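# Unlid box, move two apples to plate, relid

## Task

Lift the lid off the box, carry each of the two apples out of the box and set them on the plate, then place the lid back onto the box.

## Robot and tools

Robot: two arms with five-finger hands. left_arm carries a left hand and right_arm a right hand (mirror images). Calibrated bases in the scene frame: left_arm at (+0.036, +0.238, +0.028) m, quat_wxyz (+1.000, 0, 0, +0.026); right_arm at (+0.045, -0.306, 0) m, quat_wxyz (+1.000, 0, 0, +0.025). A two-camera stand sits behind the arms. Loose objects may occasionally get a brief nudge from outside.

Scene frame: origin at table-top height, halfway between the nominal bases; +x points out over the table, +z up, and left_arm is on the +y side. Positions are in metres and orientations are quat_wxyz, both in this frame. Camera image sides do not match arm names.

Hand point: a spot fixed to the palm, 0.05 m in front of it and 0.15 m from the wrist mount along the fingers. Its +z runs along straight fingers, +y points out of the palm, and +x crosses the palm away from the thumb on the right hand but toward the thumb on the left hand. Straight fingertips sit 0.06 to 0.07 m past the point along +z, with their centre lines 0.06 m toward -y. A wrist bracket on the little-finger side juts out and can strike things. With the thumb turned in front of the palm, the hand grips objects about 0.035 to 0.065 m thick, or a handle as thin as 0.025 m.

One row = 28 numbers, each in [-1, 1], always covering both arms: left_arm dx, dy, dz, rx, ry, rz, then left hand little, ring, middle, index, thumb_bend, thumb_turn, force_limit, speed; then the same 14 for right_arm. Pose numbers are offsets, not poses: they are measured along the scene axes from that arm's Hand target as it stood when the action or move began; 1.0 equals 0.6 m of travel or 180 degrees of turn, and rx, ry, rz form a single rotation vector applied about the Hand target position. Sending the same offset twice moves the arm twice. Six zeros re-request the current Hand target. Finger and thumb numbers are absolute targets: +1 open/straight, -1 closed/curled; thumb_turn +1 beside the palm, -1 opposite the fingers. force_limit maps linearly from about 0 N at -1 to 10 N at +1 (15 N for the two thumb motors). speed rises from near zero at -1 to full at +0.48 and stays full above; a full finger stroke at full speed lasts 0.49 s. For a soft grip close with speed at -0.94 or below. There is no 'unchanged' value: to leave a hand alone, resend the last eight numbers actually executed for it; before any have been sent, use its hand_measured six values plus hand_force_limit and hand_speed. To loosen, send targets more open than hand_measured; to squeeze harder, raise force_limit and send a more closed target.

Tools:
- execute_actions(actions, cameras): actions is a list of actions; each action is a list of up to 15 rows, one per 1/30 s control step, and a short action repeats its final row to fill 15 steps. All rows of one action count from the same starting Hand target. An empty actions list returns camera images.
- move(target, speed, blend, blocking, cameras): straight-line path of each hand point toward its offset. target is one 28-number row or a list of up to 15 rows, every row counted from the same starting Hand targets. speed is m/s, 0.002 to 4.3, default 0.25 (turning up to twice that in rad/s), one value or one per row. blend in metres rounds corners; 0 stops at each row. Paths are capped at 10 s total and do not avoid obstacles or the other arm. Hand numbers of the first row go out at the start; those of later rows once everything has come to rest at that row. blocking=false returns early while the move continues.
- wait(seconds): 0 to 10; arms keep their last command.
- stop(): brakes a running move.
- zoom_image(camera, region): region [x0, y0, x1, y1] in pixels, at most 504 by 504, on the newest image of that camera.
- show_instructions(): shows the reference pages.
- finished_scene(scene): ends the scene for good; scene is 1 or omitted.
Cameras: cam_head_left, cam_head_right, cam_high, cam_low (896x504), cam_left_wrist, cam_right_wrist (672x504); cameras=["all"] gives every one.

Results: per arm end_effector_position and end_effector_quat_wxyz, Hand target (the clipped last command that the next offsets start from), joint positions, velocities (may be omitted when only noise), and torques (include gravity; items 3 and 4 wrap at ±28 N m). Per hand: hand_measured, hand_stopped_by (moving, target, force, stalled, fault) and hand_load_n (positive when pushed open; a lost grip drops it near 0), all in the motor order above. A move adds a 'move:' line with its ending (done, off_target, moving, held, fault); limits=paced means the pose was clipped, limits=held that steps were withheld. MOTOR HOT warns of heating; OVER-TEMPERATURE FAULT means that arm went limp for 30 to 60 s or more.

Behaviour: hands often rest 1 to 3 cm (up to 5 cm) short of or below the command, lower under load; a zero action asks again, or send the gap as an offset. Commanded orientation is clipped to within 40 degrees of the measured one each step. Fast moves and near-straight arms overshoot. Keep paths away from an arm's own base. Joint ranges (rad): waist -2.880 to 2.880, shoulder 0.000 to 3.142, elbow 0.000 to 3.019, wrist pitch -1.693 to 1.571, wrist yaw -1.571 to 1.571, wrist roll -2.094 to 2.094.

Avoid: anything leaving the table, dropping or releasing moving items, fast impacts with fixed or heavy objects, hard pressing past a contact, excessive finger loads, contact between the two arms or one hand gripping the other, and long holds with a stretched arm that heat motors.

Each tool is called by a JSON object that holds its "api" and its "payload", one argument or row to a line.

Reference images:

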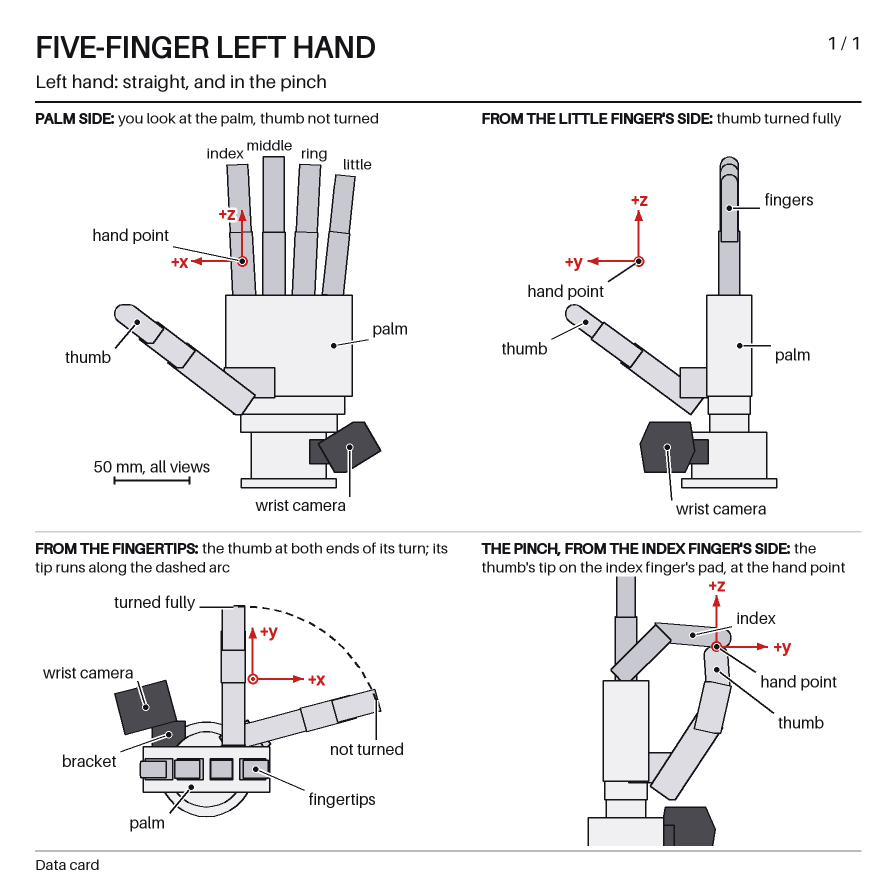

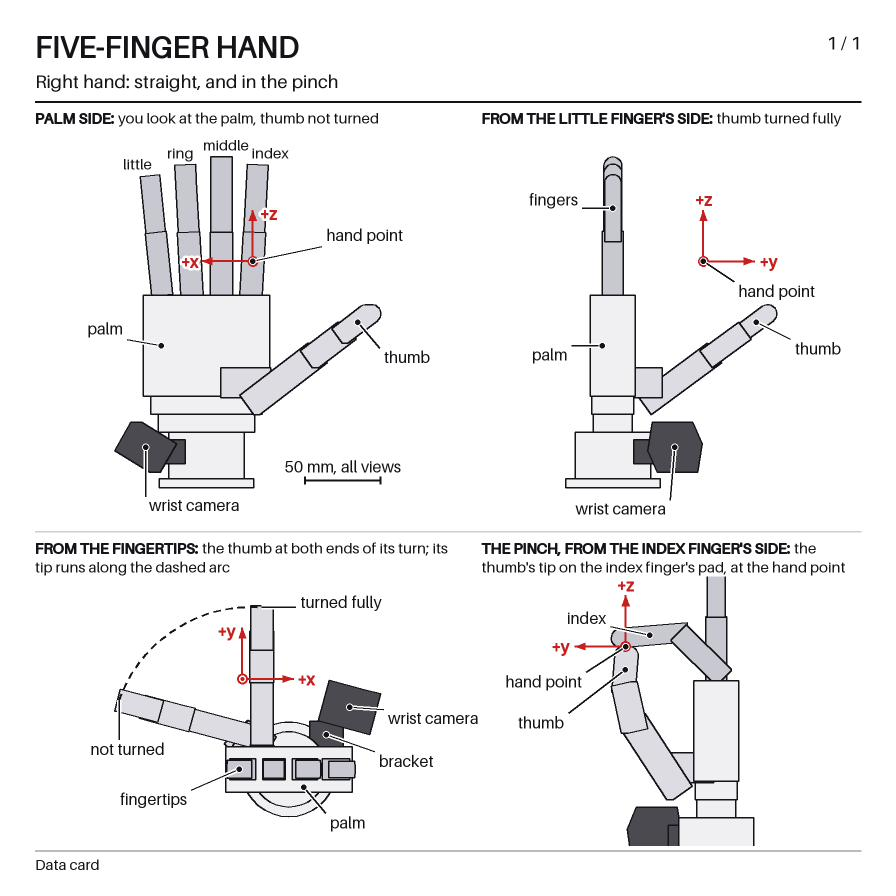

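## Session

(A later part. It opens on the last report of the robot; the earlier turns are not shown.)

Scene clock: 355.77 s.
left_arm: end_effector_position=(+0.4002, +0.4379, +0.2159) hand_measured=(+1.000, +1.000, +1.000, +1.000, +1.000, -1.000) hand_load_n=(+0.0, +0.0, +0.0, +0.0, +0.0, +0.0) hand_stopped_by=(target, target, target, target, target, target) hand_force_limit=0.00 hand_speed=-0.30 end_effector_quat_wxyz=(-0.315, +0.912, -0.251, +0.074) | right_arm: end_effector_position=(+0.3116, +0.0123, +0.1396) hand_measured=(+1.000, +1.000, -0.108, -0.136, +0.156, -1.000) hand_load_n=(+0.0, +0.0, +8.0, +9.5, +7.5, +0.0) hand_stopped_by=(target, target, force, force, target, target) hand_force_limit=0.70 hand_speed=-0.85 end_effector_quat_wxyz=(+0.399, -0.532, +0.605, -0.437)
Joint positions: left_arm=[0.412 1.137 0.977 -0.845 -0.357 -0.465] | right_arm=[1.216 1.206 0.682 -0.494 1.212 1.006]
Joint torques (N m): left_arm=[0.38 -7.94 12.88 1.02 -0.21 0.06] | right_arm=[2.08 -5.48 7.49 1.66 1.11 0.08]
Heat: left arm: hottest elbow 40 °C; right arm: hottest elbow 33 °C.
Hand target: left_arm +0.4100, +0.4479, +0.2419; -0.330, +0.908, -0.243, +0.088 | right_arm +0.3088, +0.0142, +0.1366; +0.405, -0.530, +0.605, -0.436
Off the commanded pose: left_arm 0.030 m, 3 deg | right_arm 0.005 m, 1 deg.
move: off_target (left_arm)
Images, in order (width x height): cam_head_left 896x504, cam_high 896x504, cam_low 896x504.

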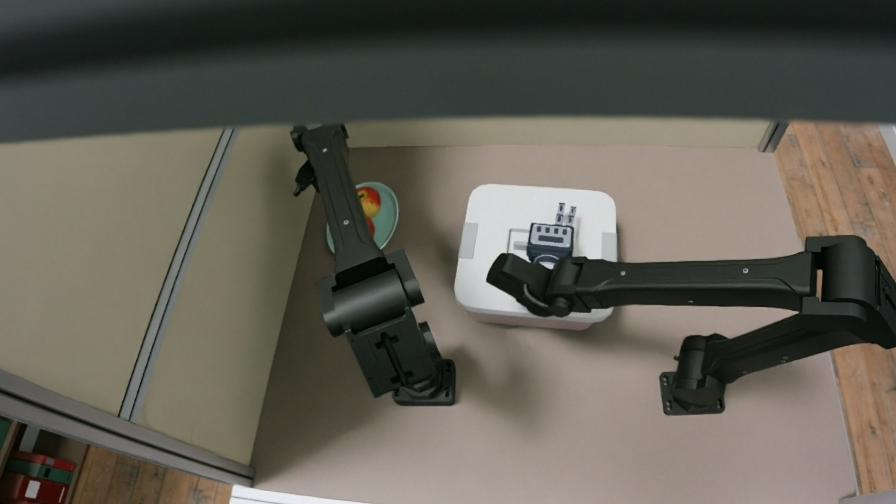

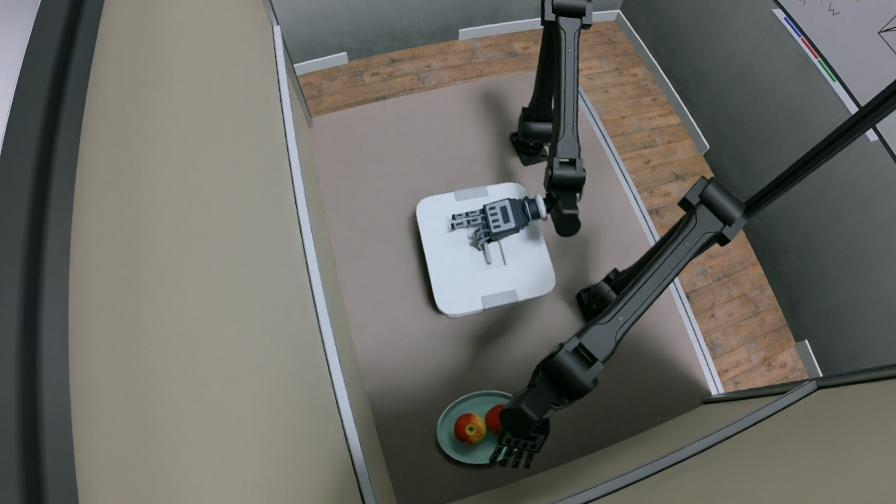

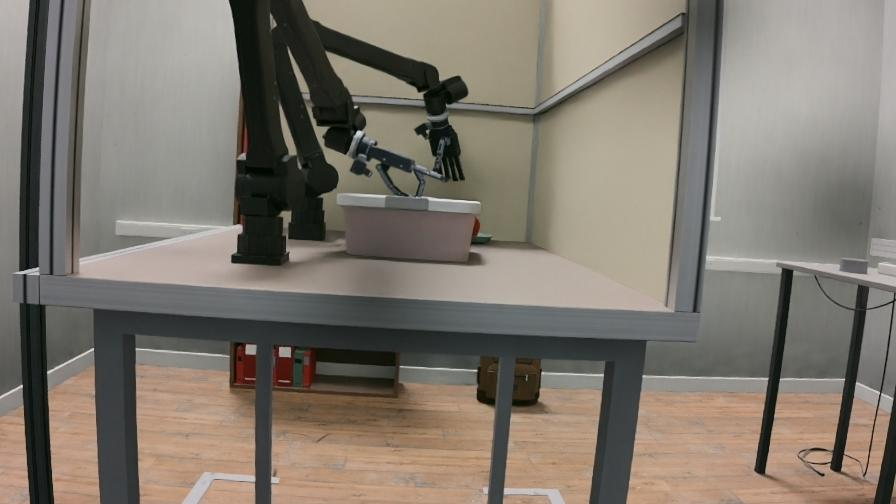

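{"api": "move", "payload": {
  "target": [
    [0,0,0.0,0,0,0,1,1,1,1,1,-1,0,-0.3, 0,0,0.025,0,0,0,1,1,-0.8,-0.8,0.15,-1,0.7,-0.85],
    [0,0,0.0,0,0,0,1,1,1,1,1,-1,0,-0.3, 0.003,0.012,0.02,0,0,0,1,1,-0.8,-0.8,0.15,-1,0.7,-0.85]
  ],
  "cameras": ["cam_head_left","cam_high","cam_low"],
  "speed": 0.06
}}

{"api": "zoom_image", "payload": {
  "camera": "cam_low",
  "region": [330, 140, 500, 280]
}}

{"api": "zoom_image", "payload": {
  "camera": "cam_high",
  "region": [400, 150, 590, 330]
}}

{"api": "zoom_image", "payload": {
  "camera": "cam_head_left",
  "region": [430, 140, 640, 340]
}}

Scene clock: 360.10 s.
left_arm: end_effector_position=(+0.4002, +0.4379, +0.2159) hand_measured=(+1.000, +1.000, +1.000, +1.000, +1.000, -1.000) hand_load_n=(+0.0, +0.0, +0.0, +0.0, +0.0, -0.5) hand_stopped_by=(target, target, target, target, target, target) hand_force_limit=0.00 hand_speed=-0.30 end_effector_quat_wxyz=(-0.315, +0.912, -0.251, +0.074) | right_arm: end_effector_position=(+0.3100, +0.0086, +0.1385) hand_measured=(+1.000, +1.000, -0.108, -0.136, +0.156, -1.000) hand_load_n=(+0.0, +0.0, +8.0, +9.0, +8.0, +0.0) hand_stopped_by=(target, target, force, force, target, target) hand_force_limit=0.70 hand_speed=-0.85 end_effector_quat_wxyz=(+0.393, -0.536, +0.602, -0.442)
Joint positions: left_arm=[0.412 1.137 0.977 -0.845 -0.357 -0.465] | right_arm=[1.218 1.203 0.682 -0.518 1.214 1.01]
Joint torques (N m): left_arm=[0.38 -7.82 12.85 0.98 -0.22 0.06] | right_arm=[1.96 -5.13 10.4 1.25 1.02 0.08]
Heat: left arm: hottest elbow 40 °C; right arm: hottest elbow 33 °C.
Hand target: left_arm +0.4100, +0.4479, +0.2419; -0.330, +0.908, -0.243, +0.088 | right_arm +0.3106, +0.0214, +0.1485; +0.405, -0.530, +0.605, -0.436
Off the commanded pose: left_arm 0.030 m, 3 deg | right_arm 0.016 m, 2 deg.
move: off_target (left_arm, right_arm)
Images, in order (width x height): cam_head_left 896x504, cam_high 896x504, cam_low 896x504.

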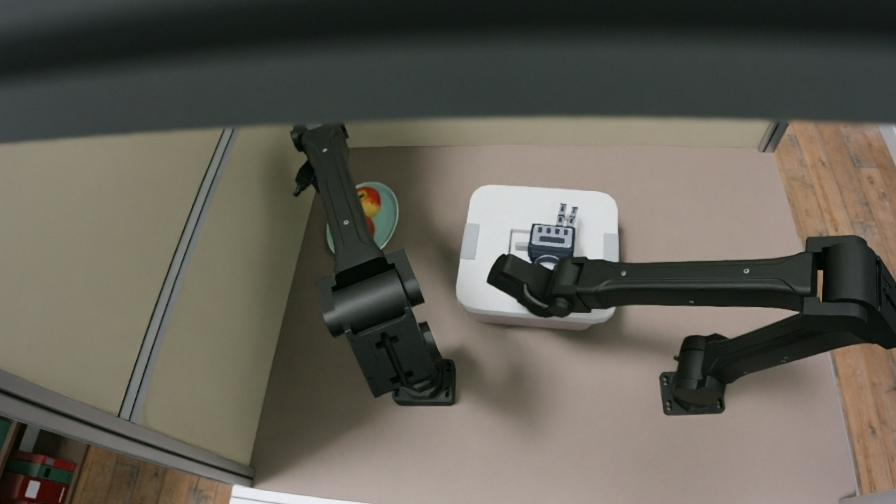

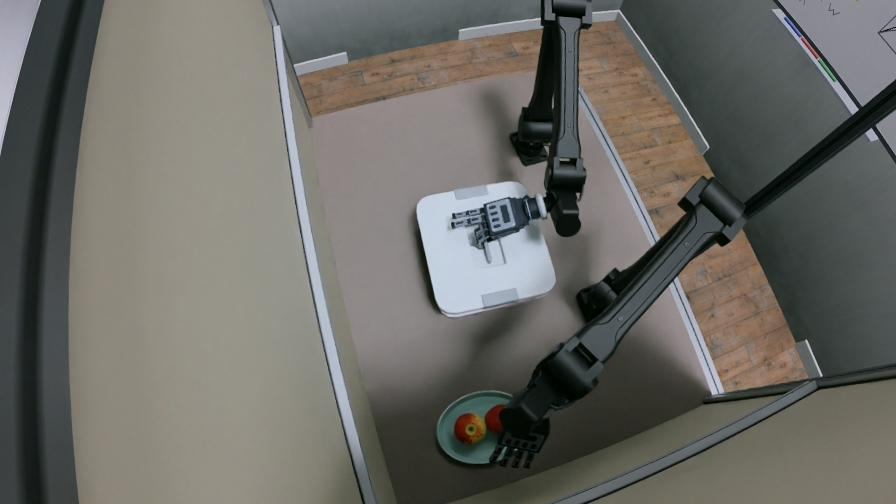

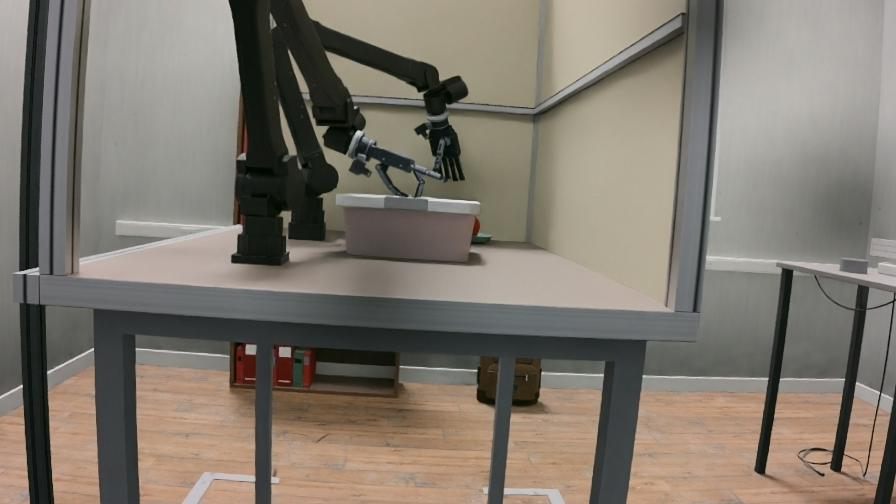

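Scaled by 2.965 from the camera's 896x504 image, which has a finer 1280x720 frame.

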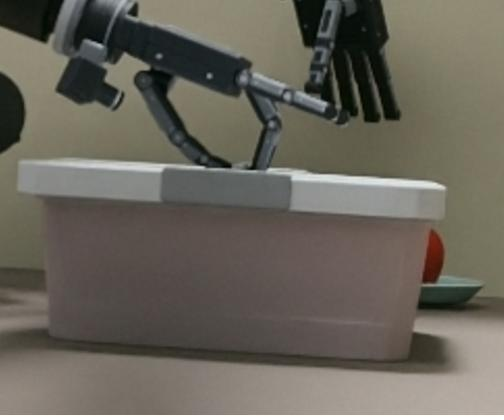

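Scaled by 2.653 from the camera's 896x504 image, which has a finer 1280x720 frame.

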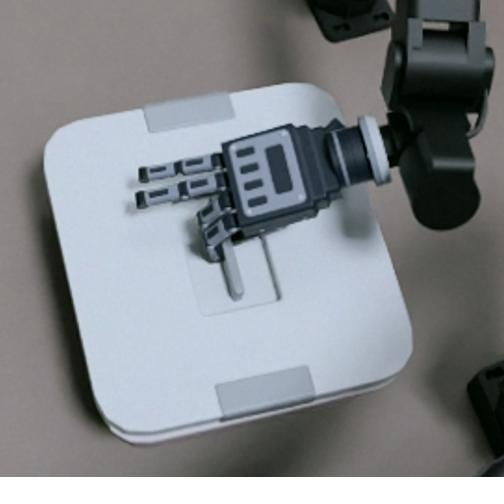

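Scaled by 2.400 from the camera's 896x504 image, which has a finer 1280x720 frame.

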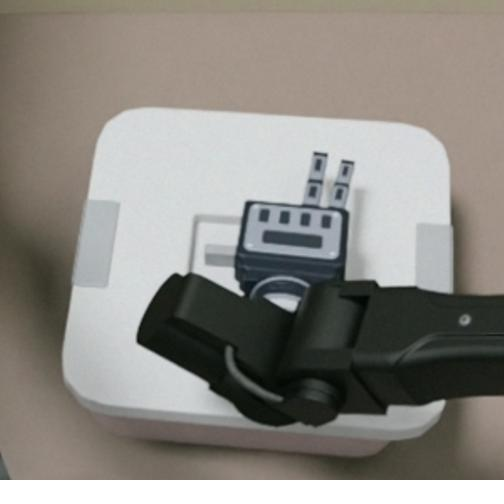

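{"api": "move", "payload": {
  "target": [
    [0,0,0.0,0,0,0,1,1,1,1,1,-1,0,-0.3, 0.013,0.035,0.075,0,0,0,1,1,-0.8,-0.8,0.15,-1,0.7,-0.85],
    [0,0,0.0,0,0,0,1,1,1,1,1,-1,0,-0.3, 0.0,-0.004,0.008,0,0,0,1,1,-0.8,-0.8,0.15,-1,0.7,-0.85]
  ],
  "cameras": ["cam_head_left","cam_high","cam_low"],
  "speed": 0.08
}}

{"api": "zoom_image", "payload": {
  "camera": "cam_low",
  "region": [330, 140, 500, 280]
}}

{"api": "zoom_image", "payload": {
  "camera": "cam_high",
  "region": [400, 150, 590, 330]
}}

{"api": "zoom_image", "payload": {
  "camera": "cam_head_left",
  "region": [430, 140, 640, 340]
}}

Scene clock: 365.77 s.
left_arm: end_effector_position=(+0.4002, +0.4379, +0.2159) hand_measured=(+1.000, +1.000, +1.000, +1.000, +1.000, -1.000) hand_load_n=(-0.5, +0.0, +0.0, +0.0, +0.0, +0.0) hand_stopped_by=(target, target, target, target, target, target) hand_force_limit=0.00 hand_speed=-0.30 end_effector_quat_wxyz=(-0.315, +0.912, -0.251, +0.074) | right_arm: end_effector_position=(+0.3125, +0.0165, +0.1514) hand_measured=(+1.000, +1.000, -0.108, -0.136, +0.156, -1.000) hand_load_n=(+0.0, +0.0, +7.5, +9.5, +5.5, +0.0) hand_stopped_by=(target, target, force, force, target, target) hand_force_limit=0.70 hand_speed=-0.85 end_effector_quat_wxyz=(+0.395, -0.535, +0.603, -0.440)
Joint positions: left_arm=[0.412 1.137 0.977 -0.845 -0.357 -0.465] | right_arm=[1.218 1.204 0.719 -0.546 1.214 1.008]
Joint torques (N m): left_arm=[0.32 -7.94 12.9 0.98 -0.22 0.07] | right_arm=[1.85 -6.3 7.88 1.69 0.97 0.04]
Heat: left arm: hottest elbow 41 °C; right arm: hottest elbow 32 °C.
Hand target: left_arm +0.4100, +0.4479, +0.2419; -0.330, +0.908, -0.243, +0.088 | right_arm +0.3106, +0.0190, +0.1532; +0.405, -0.530, +0.605, -0.436
Off the commanded pose: left_arm 0.030 m, 3 deg | right_arm 0.004 m, 1 deg.
move: off_target (left_arm)
Images, in order (width x height): cam_head_left 896x504, cam_high 896x504, cam_low 896x504.

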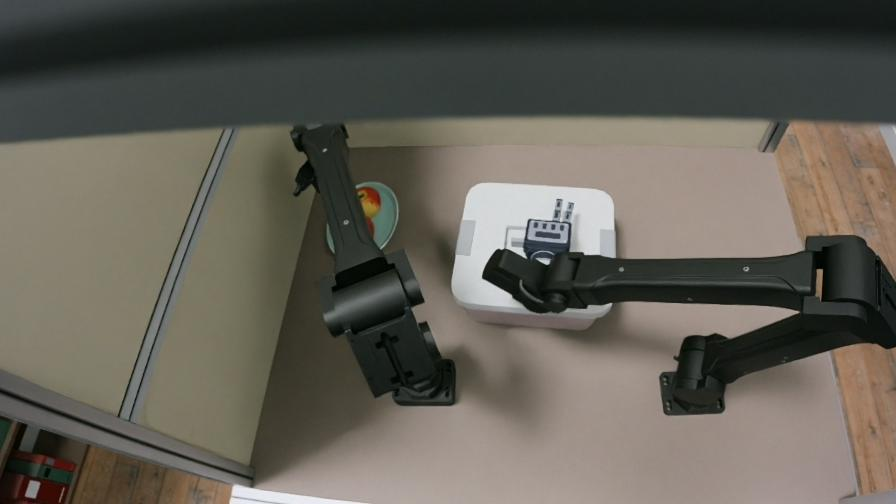

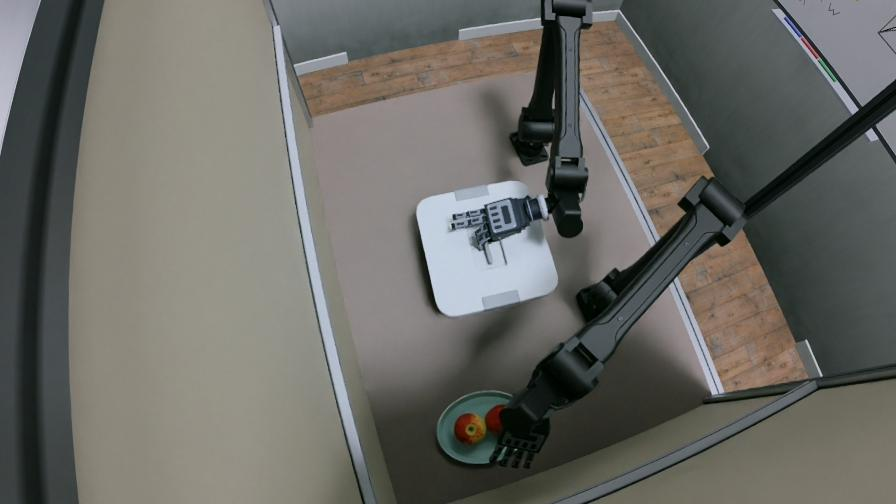

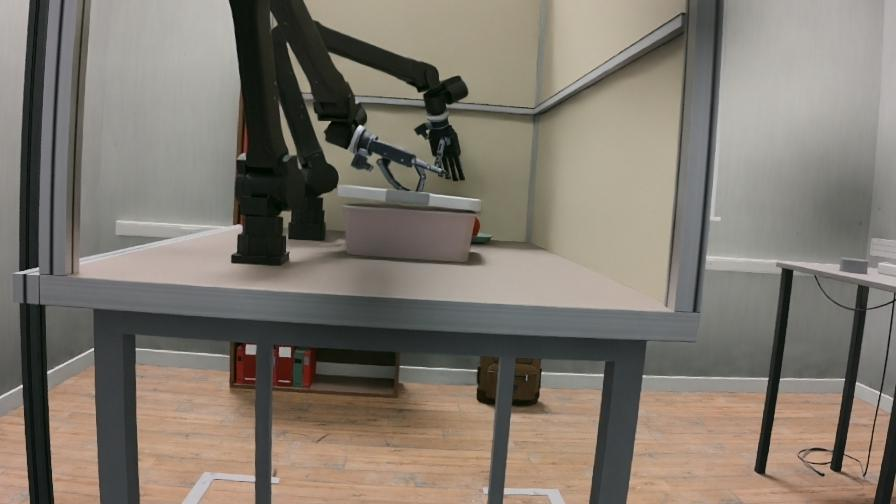

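Scaled by 2.965 from the camera's 896x504 image, which has a finer 1280x720 frame.

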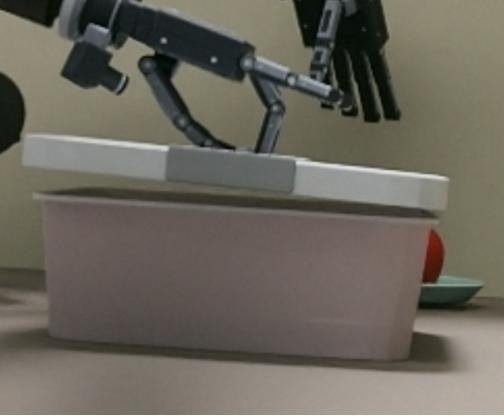

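Scaled by 2.653 from the camera's 896x504 image, which has a finer 1280x720 frame.

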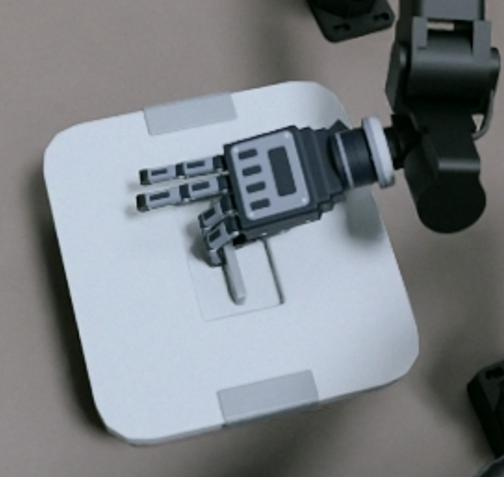

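Scaled by 2.400 from the camera's 896x504 image, which has a finer 1280x720 frame.

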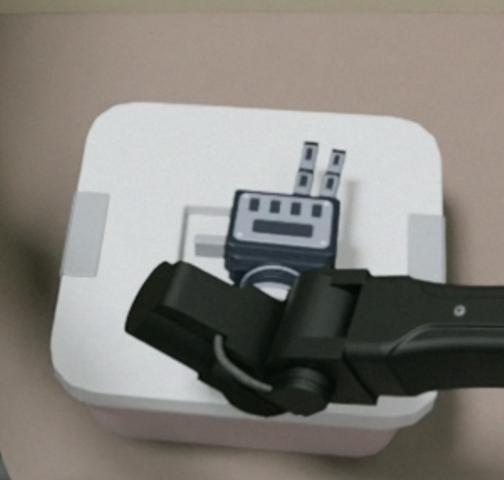

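{"api": "move", "payload": {
  "target": [
    [0,0,0.0,0,0,0,1,1,1,1,1,-1,0,-0.3, 0,0.001,0,0.0067,-0.014,0.0045,1,1,-0.8,-0.8,0.15,-1,0.7,-0.85],
    [0,0,0.0,0,0,0,1,1,1,1,1,-1,0,-0.3, 0.0,0.001,-0.04,0.0067,-0.014,0.0045,1,1,-0.8,-0.8,0.15,-1,0.7,-0.85]
  ],
  "cameras": ["cam_head_left","cam_high","cam_low"],
  "speed": 0.06
}}

{"api": "zoom_image", "payload": {
  "camera": "cam_low",
  "region": [330, 140, 500, 280]
}}

{"api": "zoom_image", "payload": {
  "camera": "cam_high",
  "region": [400, 150, 590, 330]
}}

Scene clock: 371.87 s.
left_arm: end_effector_position=(+0.4002, +0.4379, +0.2159) hand_measured=(+1.000, +1.000, +1.000, +1.000, +1.000, -1.000) hand_load_n=(+0.0, +0.0, +0.0, +0.0, +0.0, +0.0) hand_stopped_by=(target, target, target, target, target, target) hand_force_limit=0.00 hand_speed=-0.30 end_effector_quat_wxyz=(-0.315, +0.912, -0.251, +0.074) | right_arm: end_effector_position=(+0.3133, +0.0181, +0.1296) hand_measured=(+1.000, +1.000, -0.108, -0.136, +0.156, -1.000) hand_load_n=(+0.0, +0.0, +7.5, +9.5, +6.0, -0.5) hand_stopped_by=(target, target, force, force, target, target) hand_force_limit=0.70 hand_speed=-0.85 end_effector_quat_wxyz=(+0.422, -0.520, +0.600, -0.438)
Joint positions: left_arm=[0.412 1.137 0.977 -0.845 -0.357 -0.465] | right_arm=[1.226 1.229 0.633 -0.329 1.238 0.951]
Joint torques (N m): left_arm=[0.44 -7.88 12.86 1.03 -0.21 0.06] | right_arm=[2.02 -5.71 7.46 2.06 1.1 -0.05]
Heat: left arm: hottest elbow 41 °C; right arm: hottest elbow 32 °C.
Hand target: left_arm +0.4100, +0.4479, +0.2419; -0.330, +0.908, -0.243, +0.088 | right_arm +0.3106, +0.0195, +0.1291; +0.426, -0.520, +0.596, -0.438
Off the commanded pose: left_arm 0.030 m, 3 deg | right_arm 0.003 m, 1 deg.
move: off_target (left_arm)
Images, in order (width x height): cam_head_left 896x504, cam_high 896x504, cam_low 896x504.

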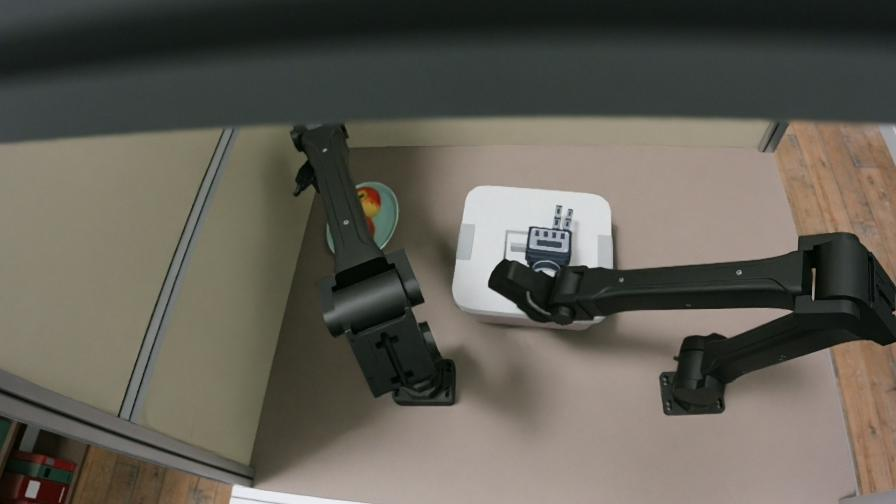

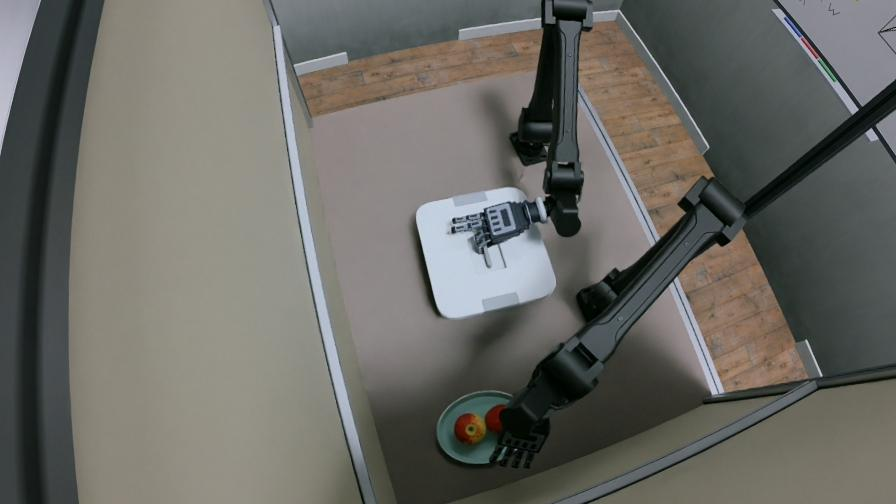

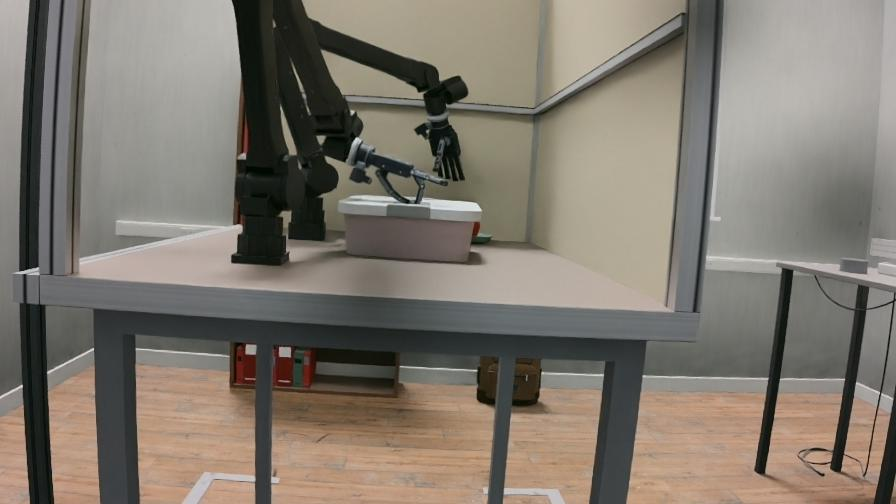

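Scaled by 2.965 from the camera's 896x504 image, which has a finer 1280x720 frame.

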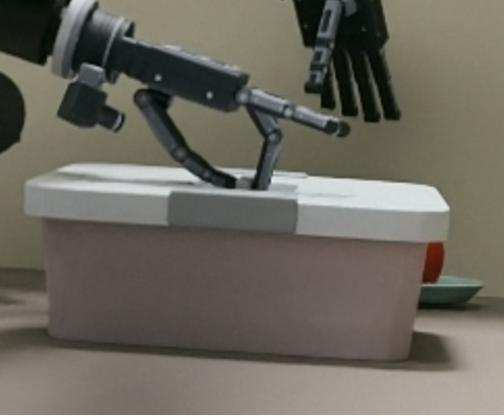

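Scaled by 2.653 from the camera's 896x504 image, which has a finer 1280x720 frame.

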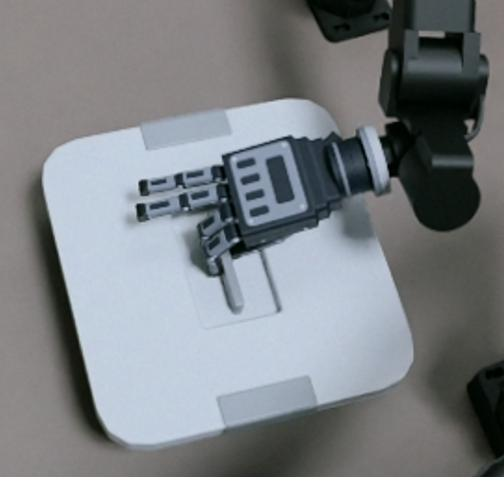

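{"api": "execute_actions", "payload": {
  "actions": [],
  "cameras": ["all"]
}}

{"api": "zoom_image", "payload": {
  "camera": "cam_low",
  "region": [330, 140, 500, 280]
}}

{"api": "zoom_image", "payload": {
  "camera": "cam_high",
  "region": [400, 150, 590, 330]
}}

{"api": "zoom_image", "payload": {
  "camera": "cam_head_left",
  "region": [430, 140, 640, 340]
}}

Scene clock: 375.87 s.
left_arm: end_effector_position=(+0.4002, +0.4379, +0.2159) hand_measured=(+1.000, +1.000, +1.000, +1.000, +1.000, -1.000) hand_load_n=(+0.0, +0.0, +0.0, +0.0, +0.0, +0.0) hand_stopped_by=(target, target, target, target, target, target) hand_force_limit=0.00 hand_speed=-0.30 end_effector_quat_wxyz=(-0.315, +0.912, -0.251, +0.074) | right_arm: end_effector_position=(+0.3132, +0.0181, +0.1296) hand_measured=(+1.000, +1.000, -0.108, -0.136, +0.156, -1.000) hand_load_n=(+0.0, +0.0, +7.5, +9.5, +6.0, +0.0) hand_stopped_by=(target, target, force, force, target, target) hand_force_limit=0.70 hand_speed=-0.85 end_effector_quat_wxyz=(+0.422, -0.520, +0.600, -0.438)
Joint positions: left_arm=[0.412 1.137 0.977 -0.845 -0.357 -0.465] | right_arm=[1.226 1.229 0.633 -0.329 1.238 0.951]
Joint velocities: within noise
Joint torques (N m): left_arm=[0.38 -7.82 12.88 0.98 -0.21 0.06] | right_arm=[2.08 -5.71 7.47 1.91 1.1 -0.1]
Heat: left arm: hottest elbow 42 °C; right arm: hottest elbow 32 °C.
Hand target: left_arm +0.4100, +0.4479, +0.2419; -0.330, +0.908, -0.243, +0.088 | right_arm +0.3106, +0.0195, +0.1291; +0.426, -0.520, +0.596, -0.438
Off the commanded pose: left_arm 0.030 m, 3 deg | right_arm 0.003 m, 1 deg.

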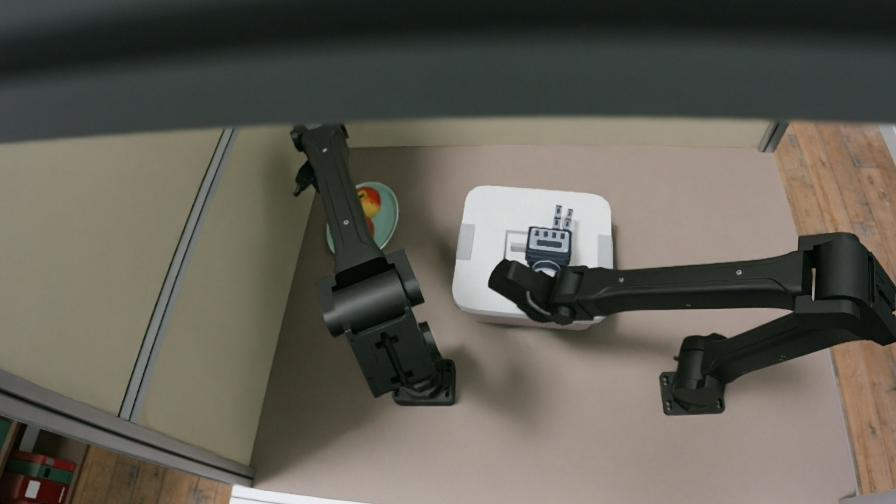

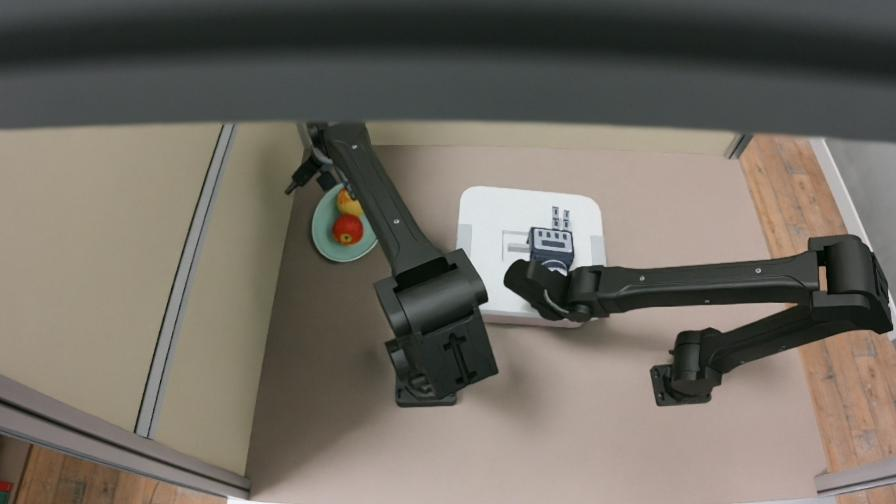

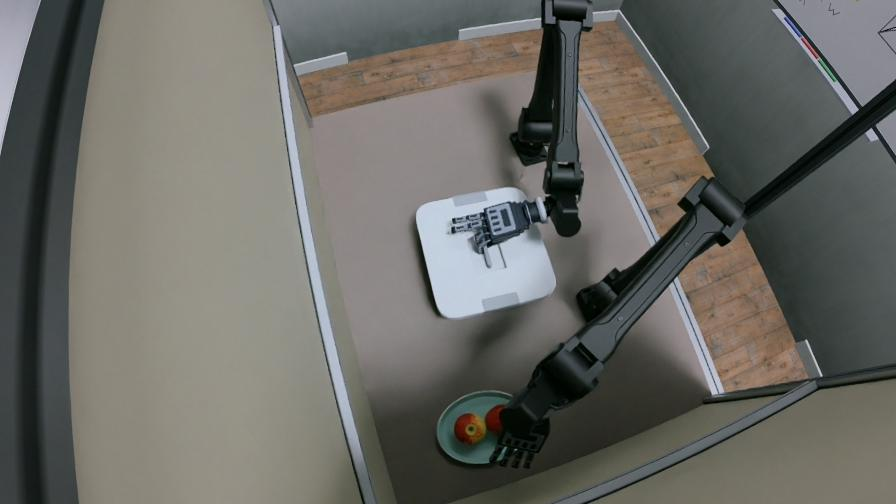

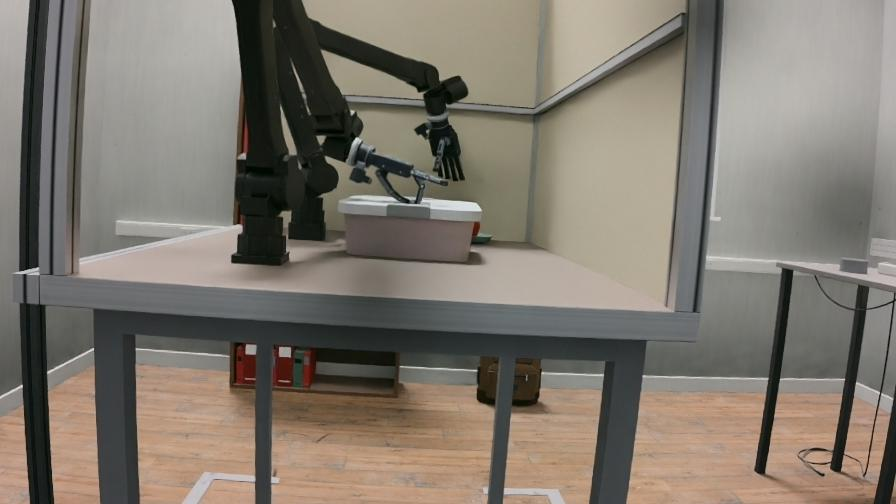

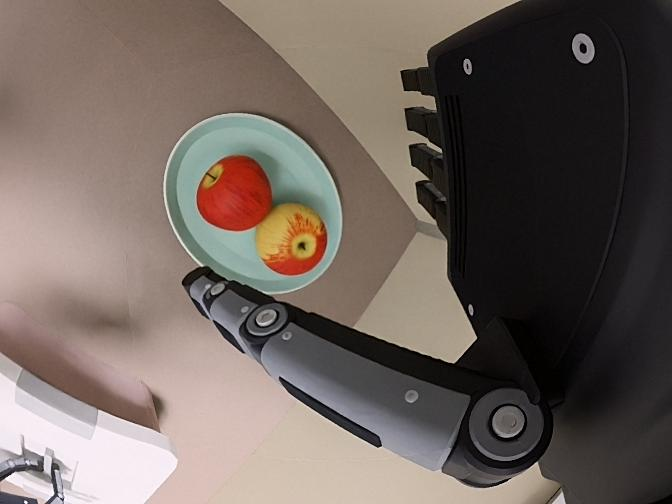

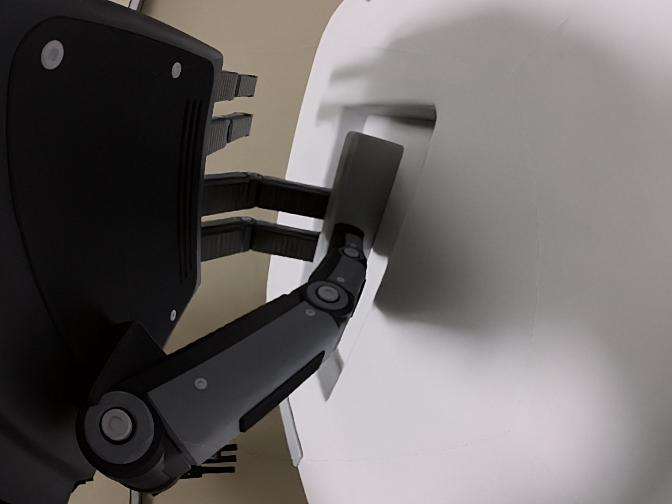

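Scaled by 2.965 from the camera's 896x504 image, which has a finer 1280x720 frame.

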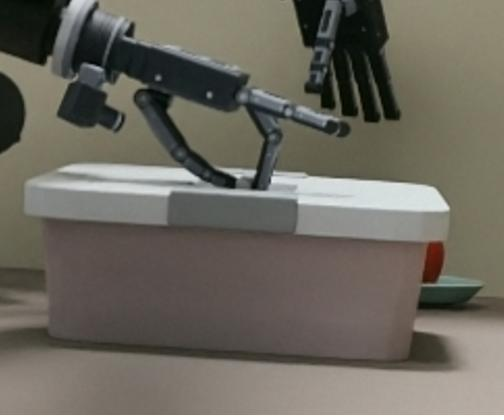

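Scaled by 2.653 from the camera's 896x504 image, which has a finer 1280x720 frame.

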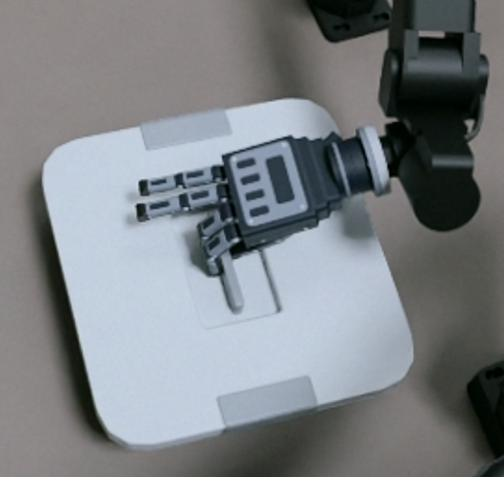

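Scaled by 2.400 from the camera's 896x504 image, which has a finer 1280x720 frame.

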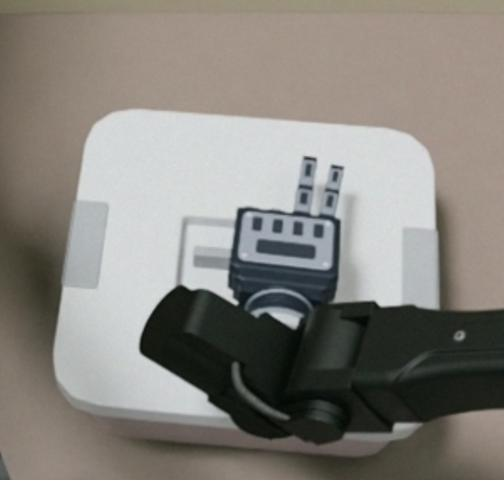

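{"api": "move", "payload": {
  "target": [0,0,0,0,0,0,1,1,1,1,1,-1,0,-0.3,0,0,-0.010,-0.008,0.008,0,1,1,-0.8,-0.8,0.15,-1,0.7,-0.85],
  "speed": 0.04,
  "cameras": ["cam_low","cam_high"]
}}

{"api": "zoom_image", "payload": {
  "camera": "cam_low",
  "region": [330, 140, 500, 280]
}}

{"api": "zoom_image", "payload": {
  "camera": "cam_high",
  "region": [400, 150, 590, 330]
}}

Scene clock: 379.70 s.
left_arm: end_effector_position=(+0.4002, +0.4379, +0.2159) hand_measured=(+1.000, +1.000, +1.000, +1.000, +1.000, -1.000) hand_load_n=(+0.0, +0.0, +0.0, +0.0, +0.0, +0.0) hand_stopped_by=(target, target, target, target, target, target) hand_force_limit=0.00 hand_speed=-0.30 end_effector_quat_wxyz=(-0.315, +0.912, -0.251, +0.074) | right_arm: end_effector_position=(+0.3114, +0.0162, +0.1219) hand_measured=(+1.000, +1.000, -0.108, -0.136, +0.156, -1.000) hand_load_n=(+0.0, +0.0, +7.5, +10.0, +6.5, +0.0) hand_stopped_by=(target, target, force, force, target, target) hand_force_limit=0.70 hand_speed=-0.85 end_effector_quat_wxyz=(+0.411, -0.531, +0.596, -0.441)
Joint positions: left_arm=[0.412 1.137 0.977 -0.845 -0.357 -0.465] | right_arm=[1.226 1.241 0.633 -0.348 1.229 0.951]
Joint torques (N m): left_arm=[0.44 -7.77 12.86 0.98 -0.22 0.06] | right_arm=[1.61 -5.48 8.55 1.03 0.76 0.03]
Heat: left arm: hottest elbow 42 °C; right arm: hottest elbow 32 °C.
Hand target: left_arm +0.4100, +0.4479, +0.2419; -0.330, +0.908, -0.243, +0.088 | right_arm +0.3106, +0.0196, +0.1231; +0.412, -0.531, +0.596, -0.439
Off the commanded pose: left_arm 0.030 m, 3 deg | right_arm 0.004 m, 0 deg.
move: off_target (left_arm)
Images, in order (width x height): cam_high 896x504, cam_low 896x504.

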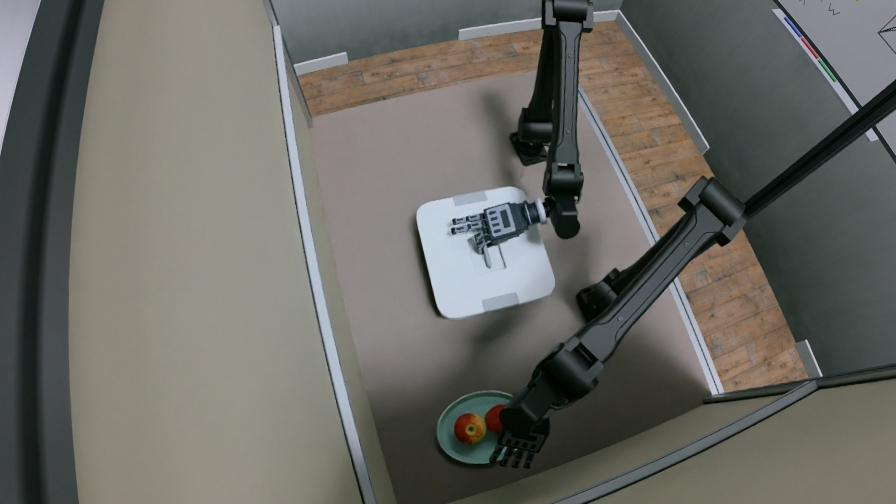

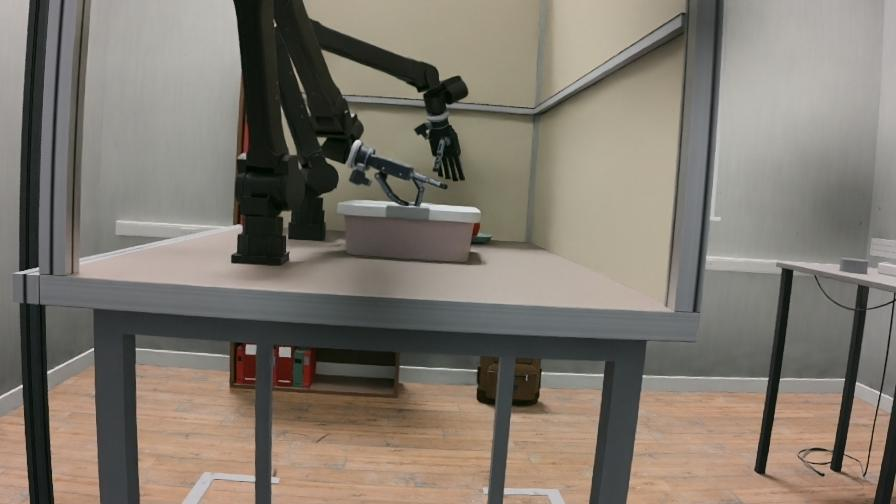

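Scaled by 2.965 from the camera's 896x504 image, which has a finer 1280x720 frame.

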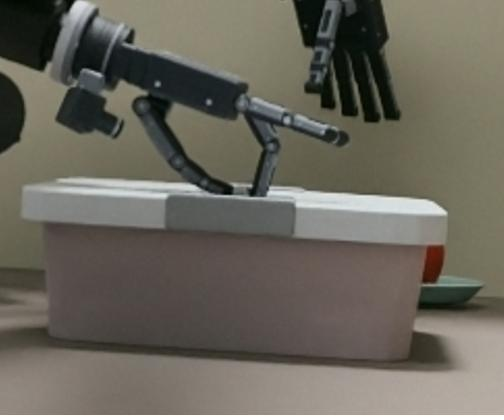

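Scaled by 2.653 from the camera's 896x504 image, which has a finer 1280x720 frame.

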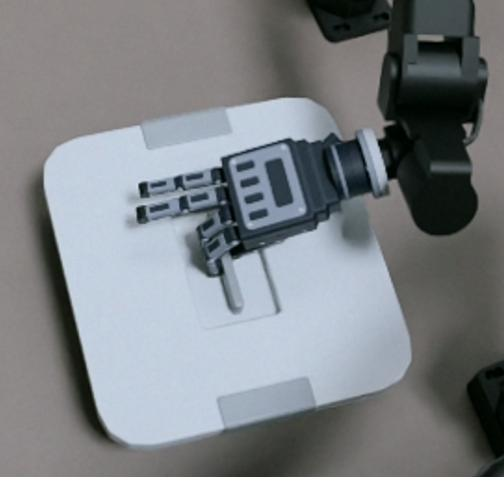

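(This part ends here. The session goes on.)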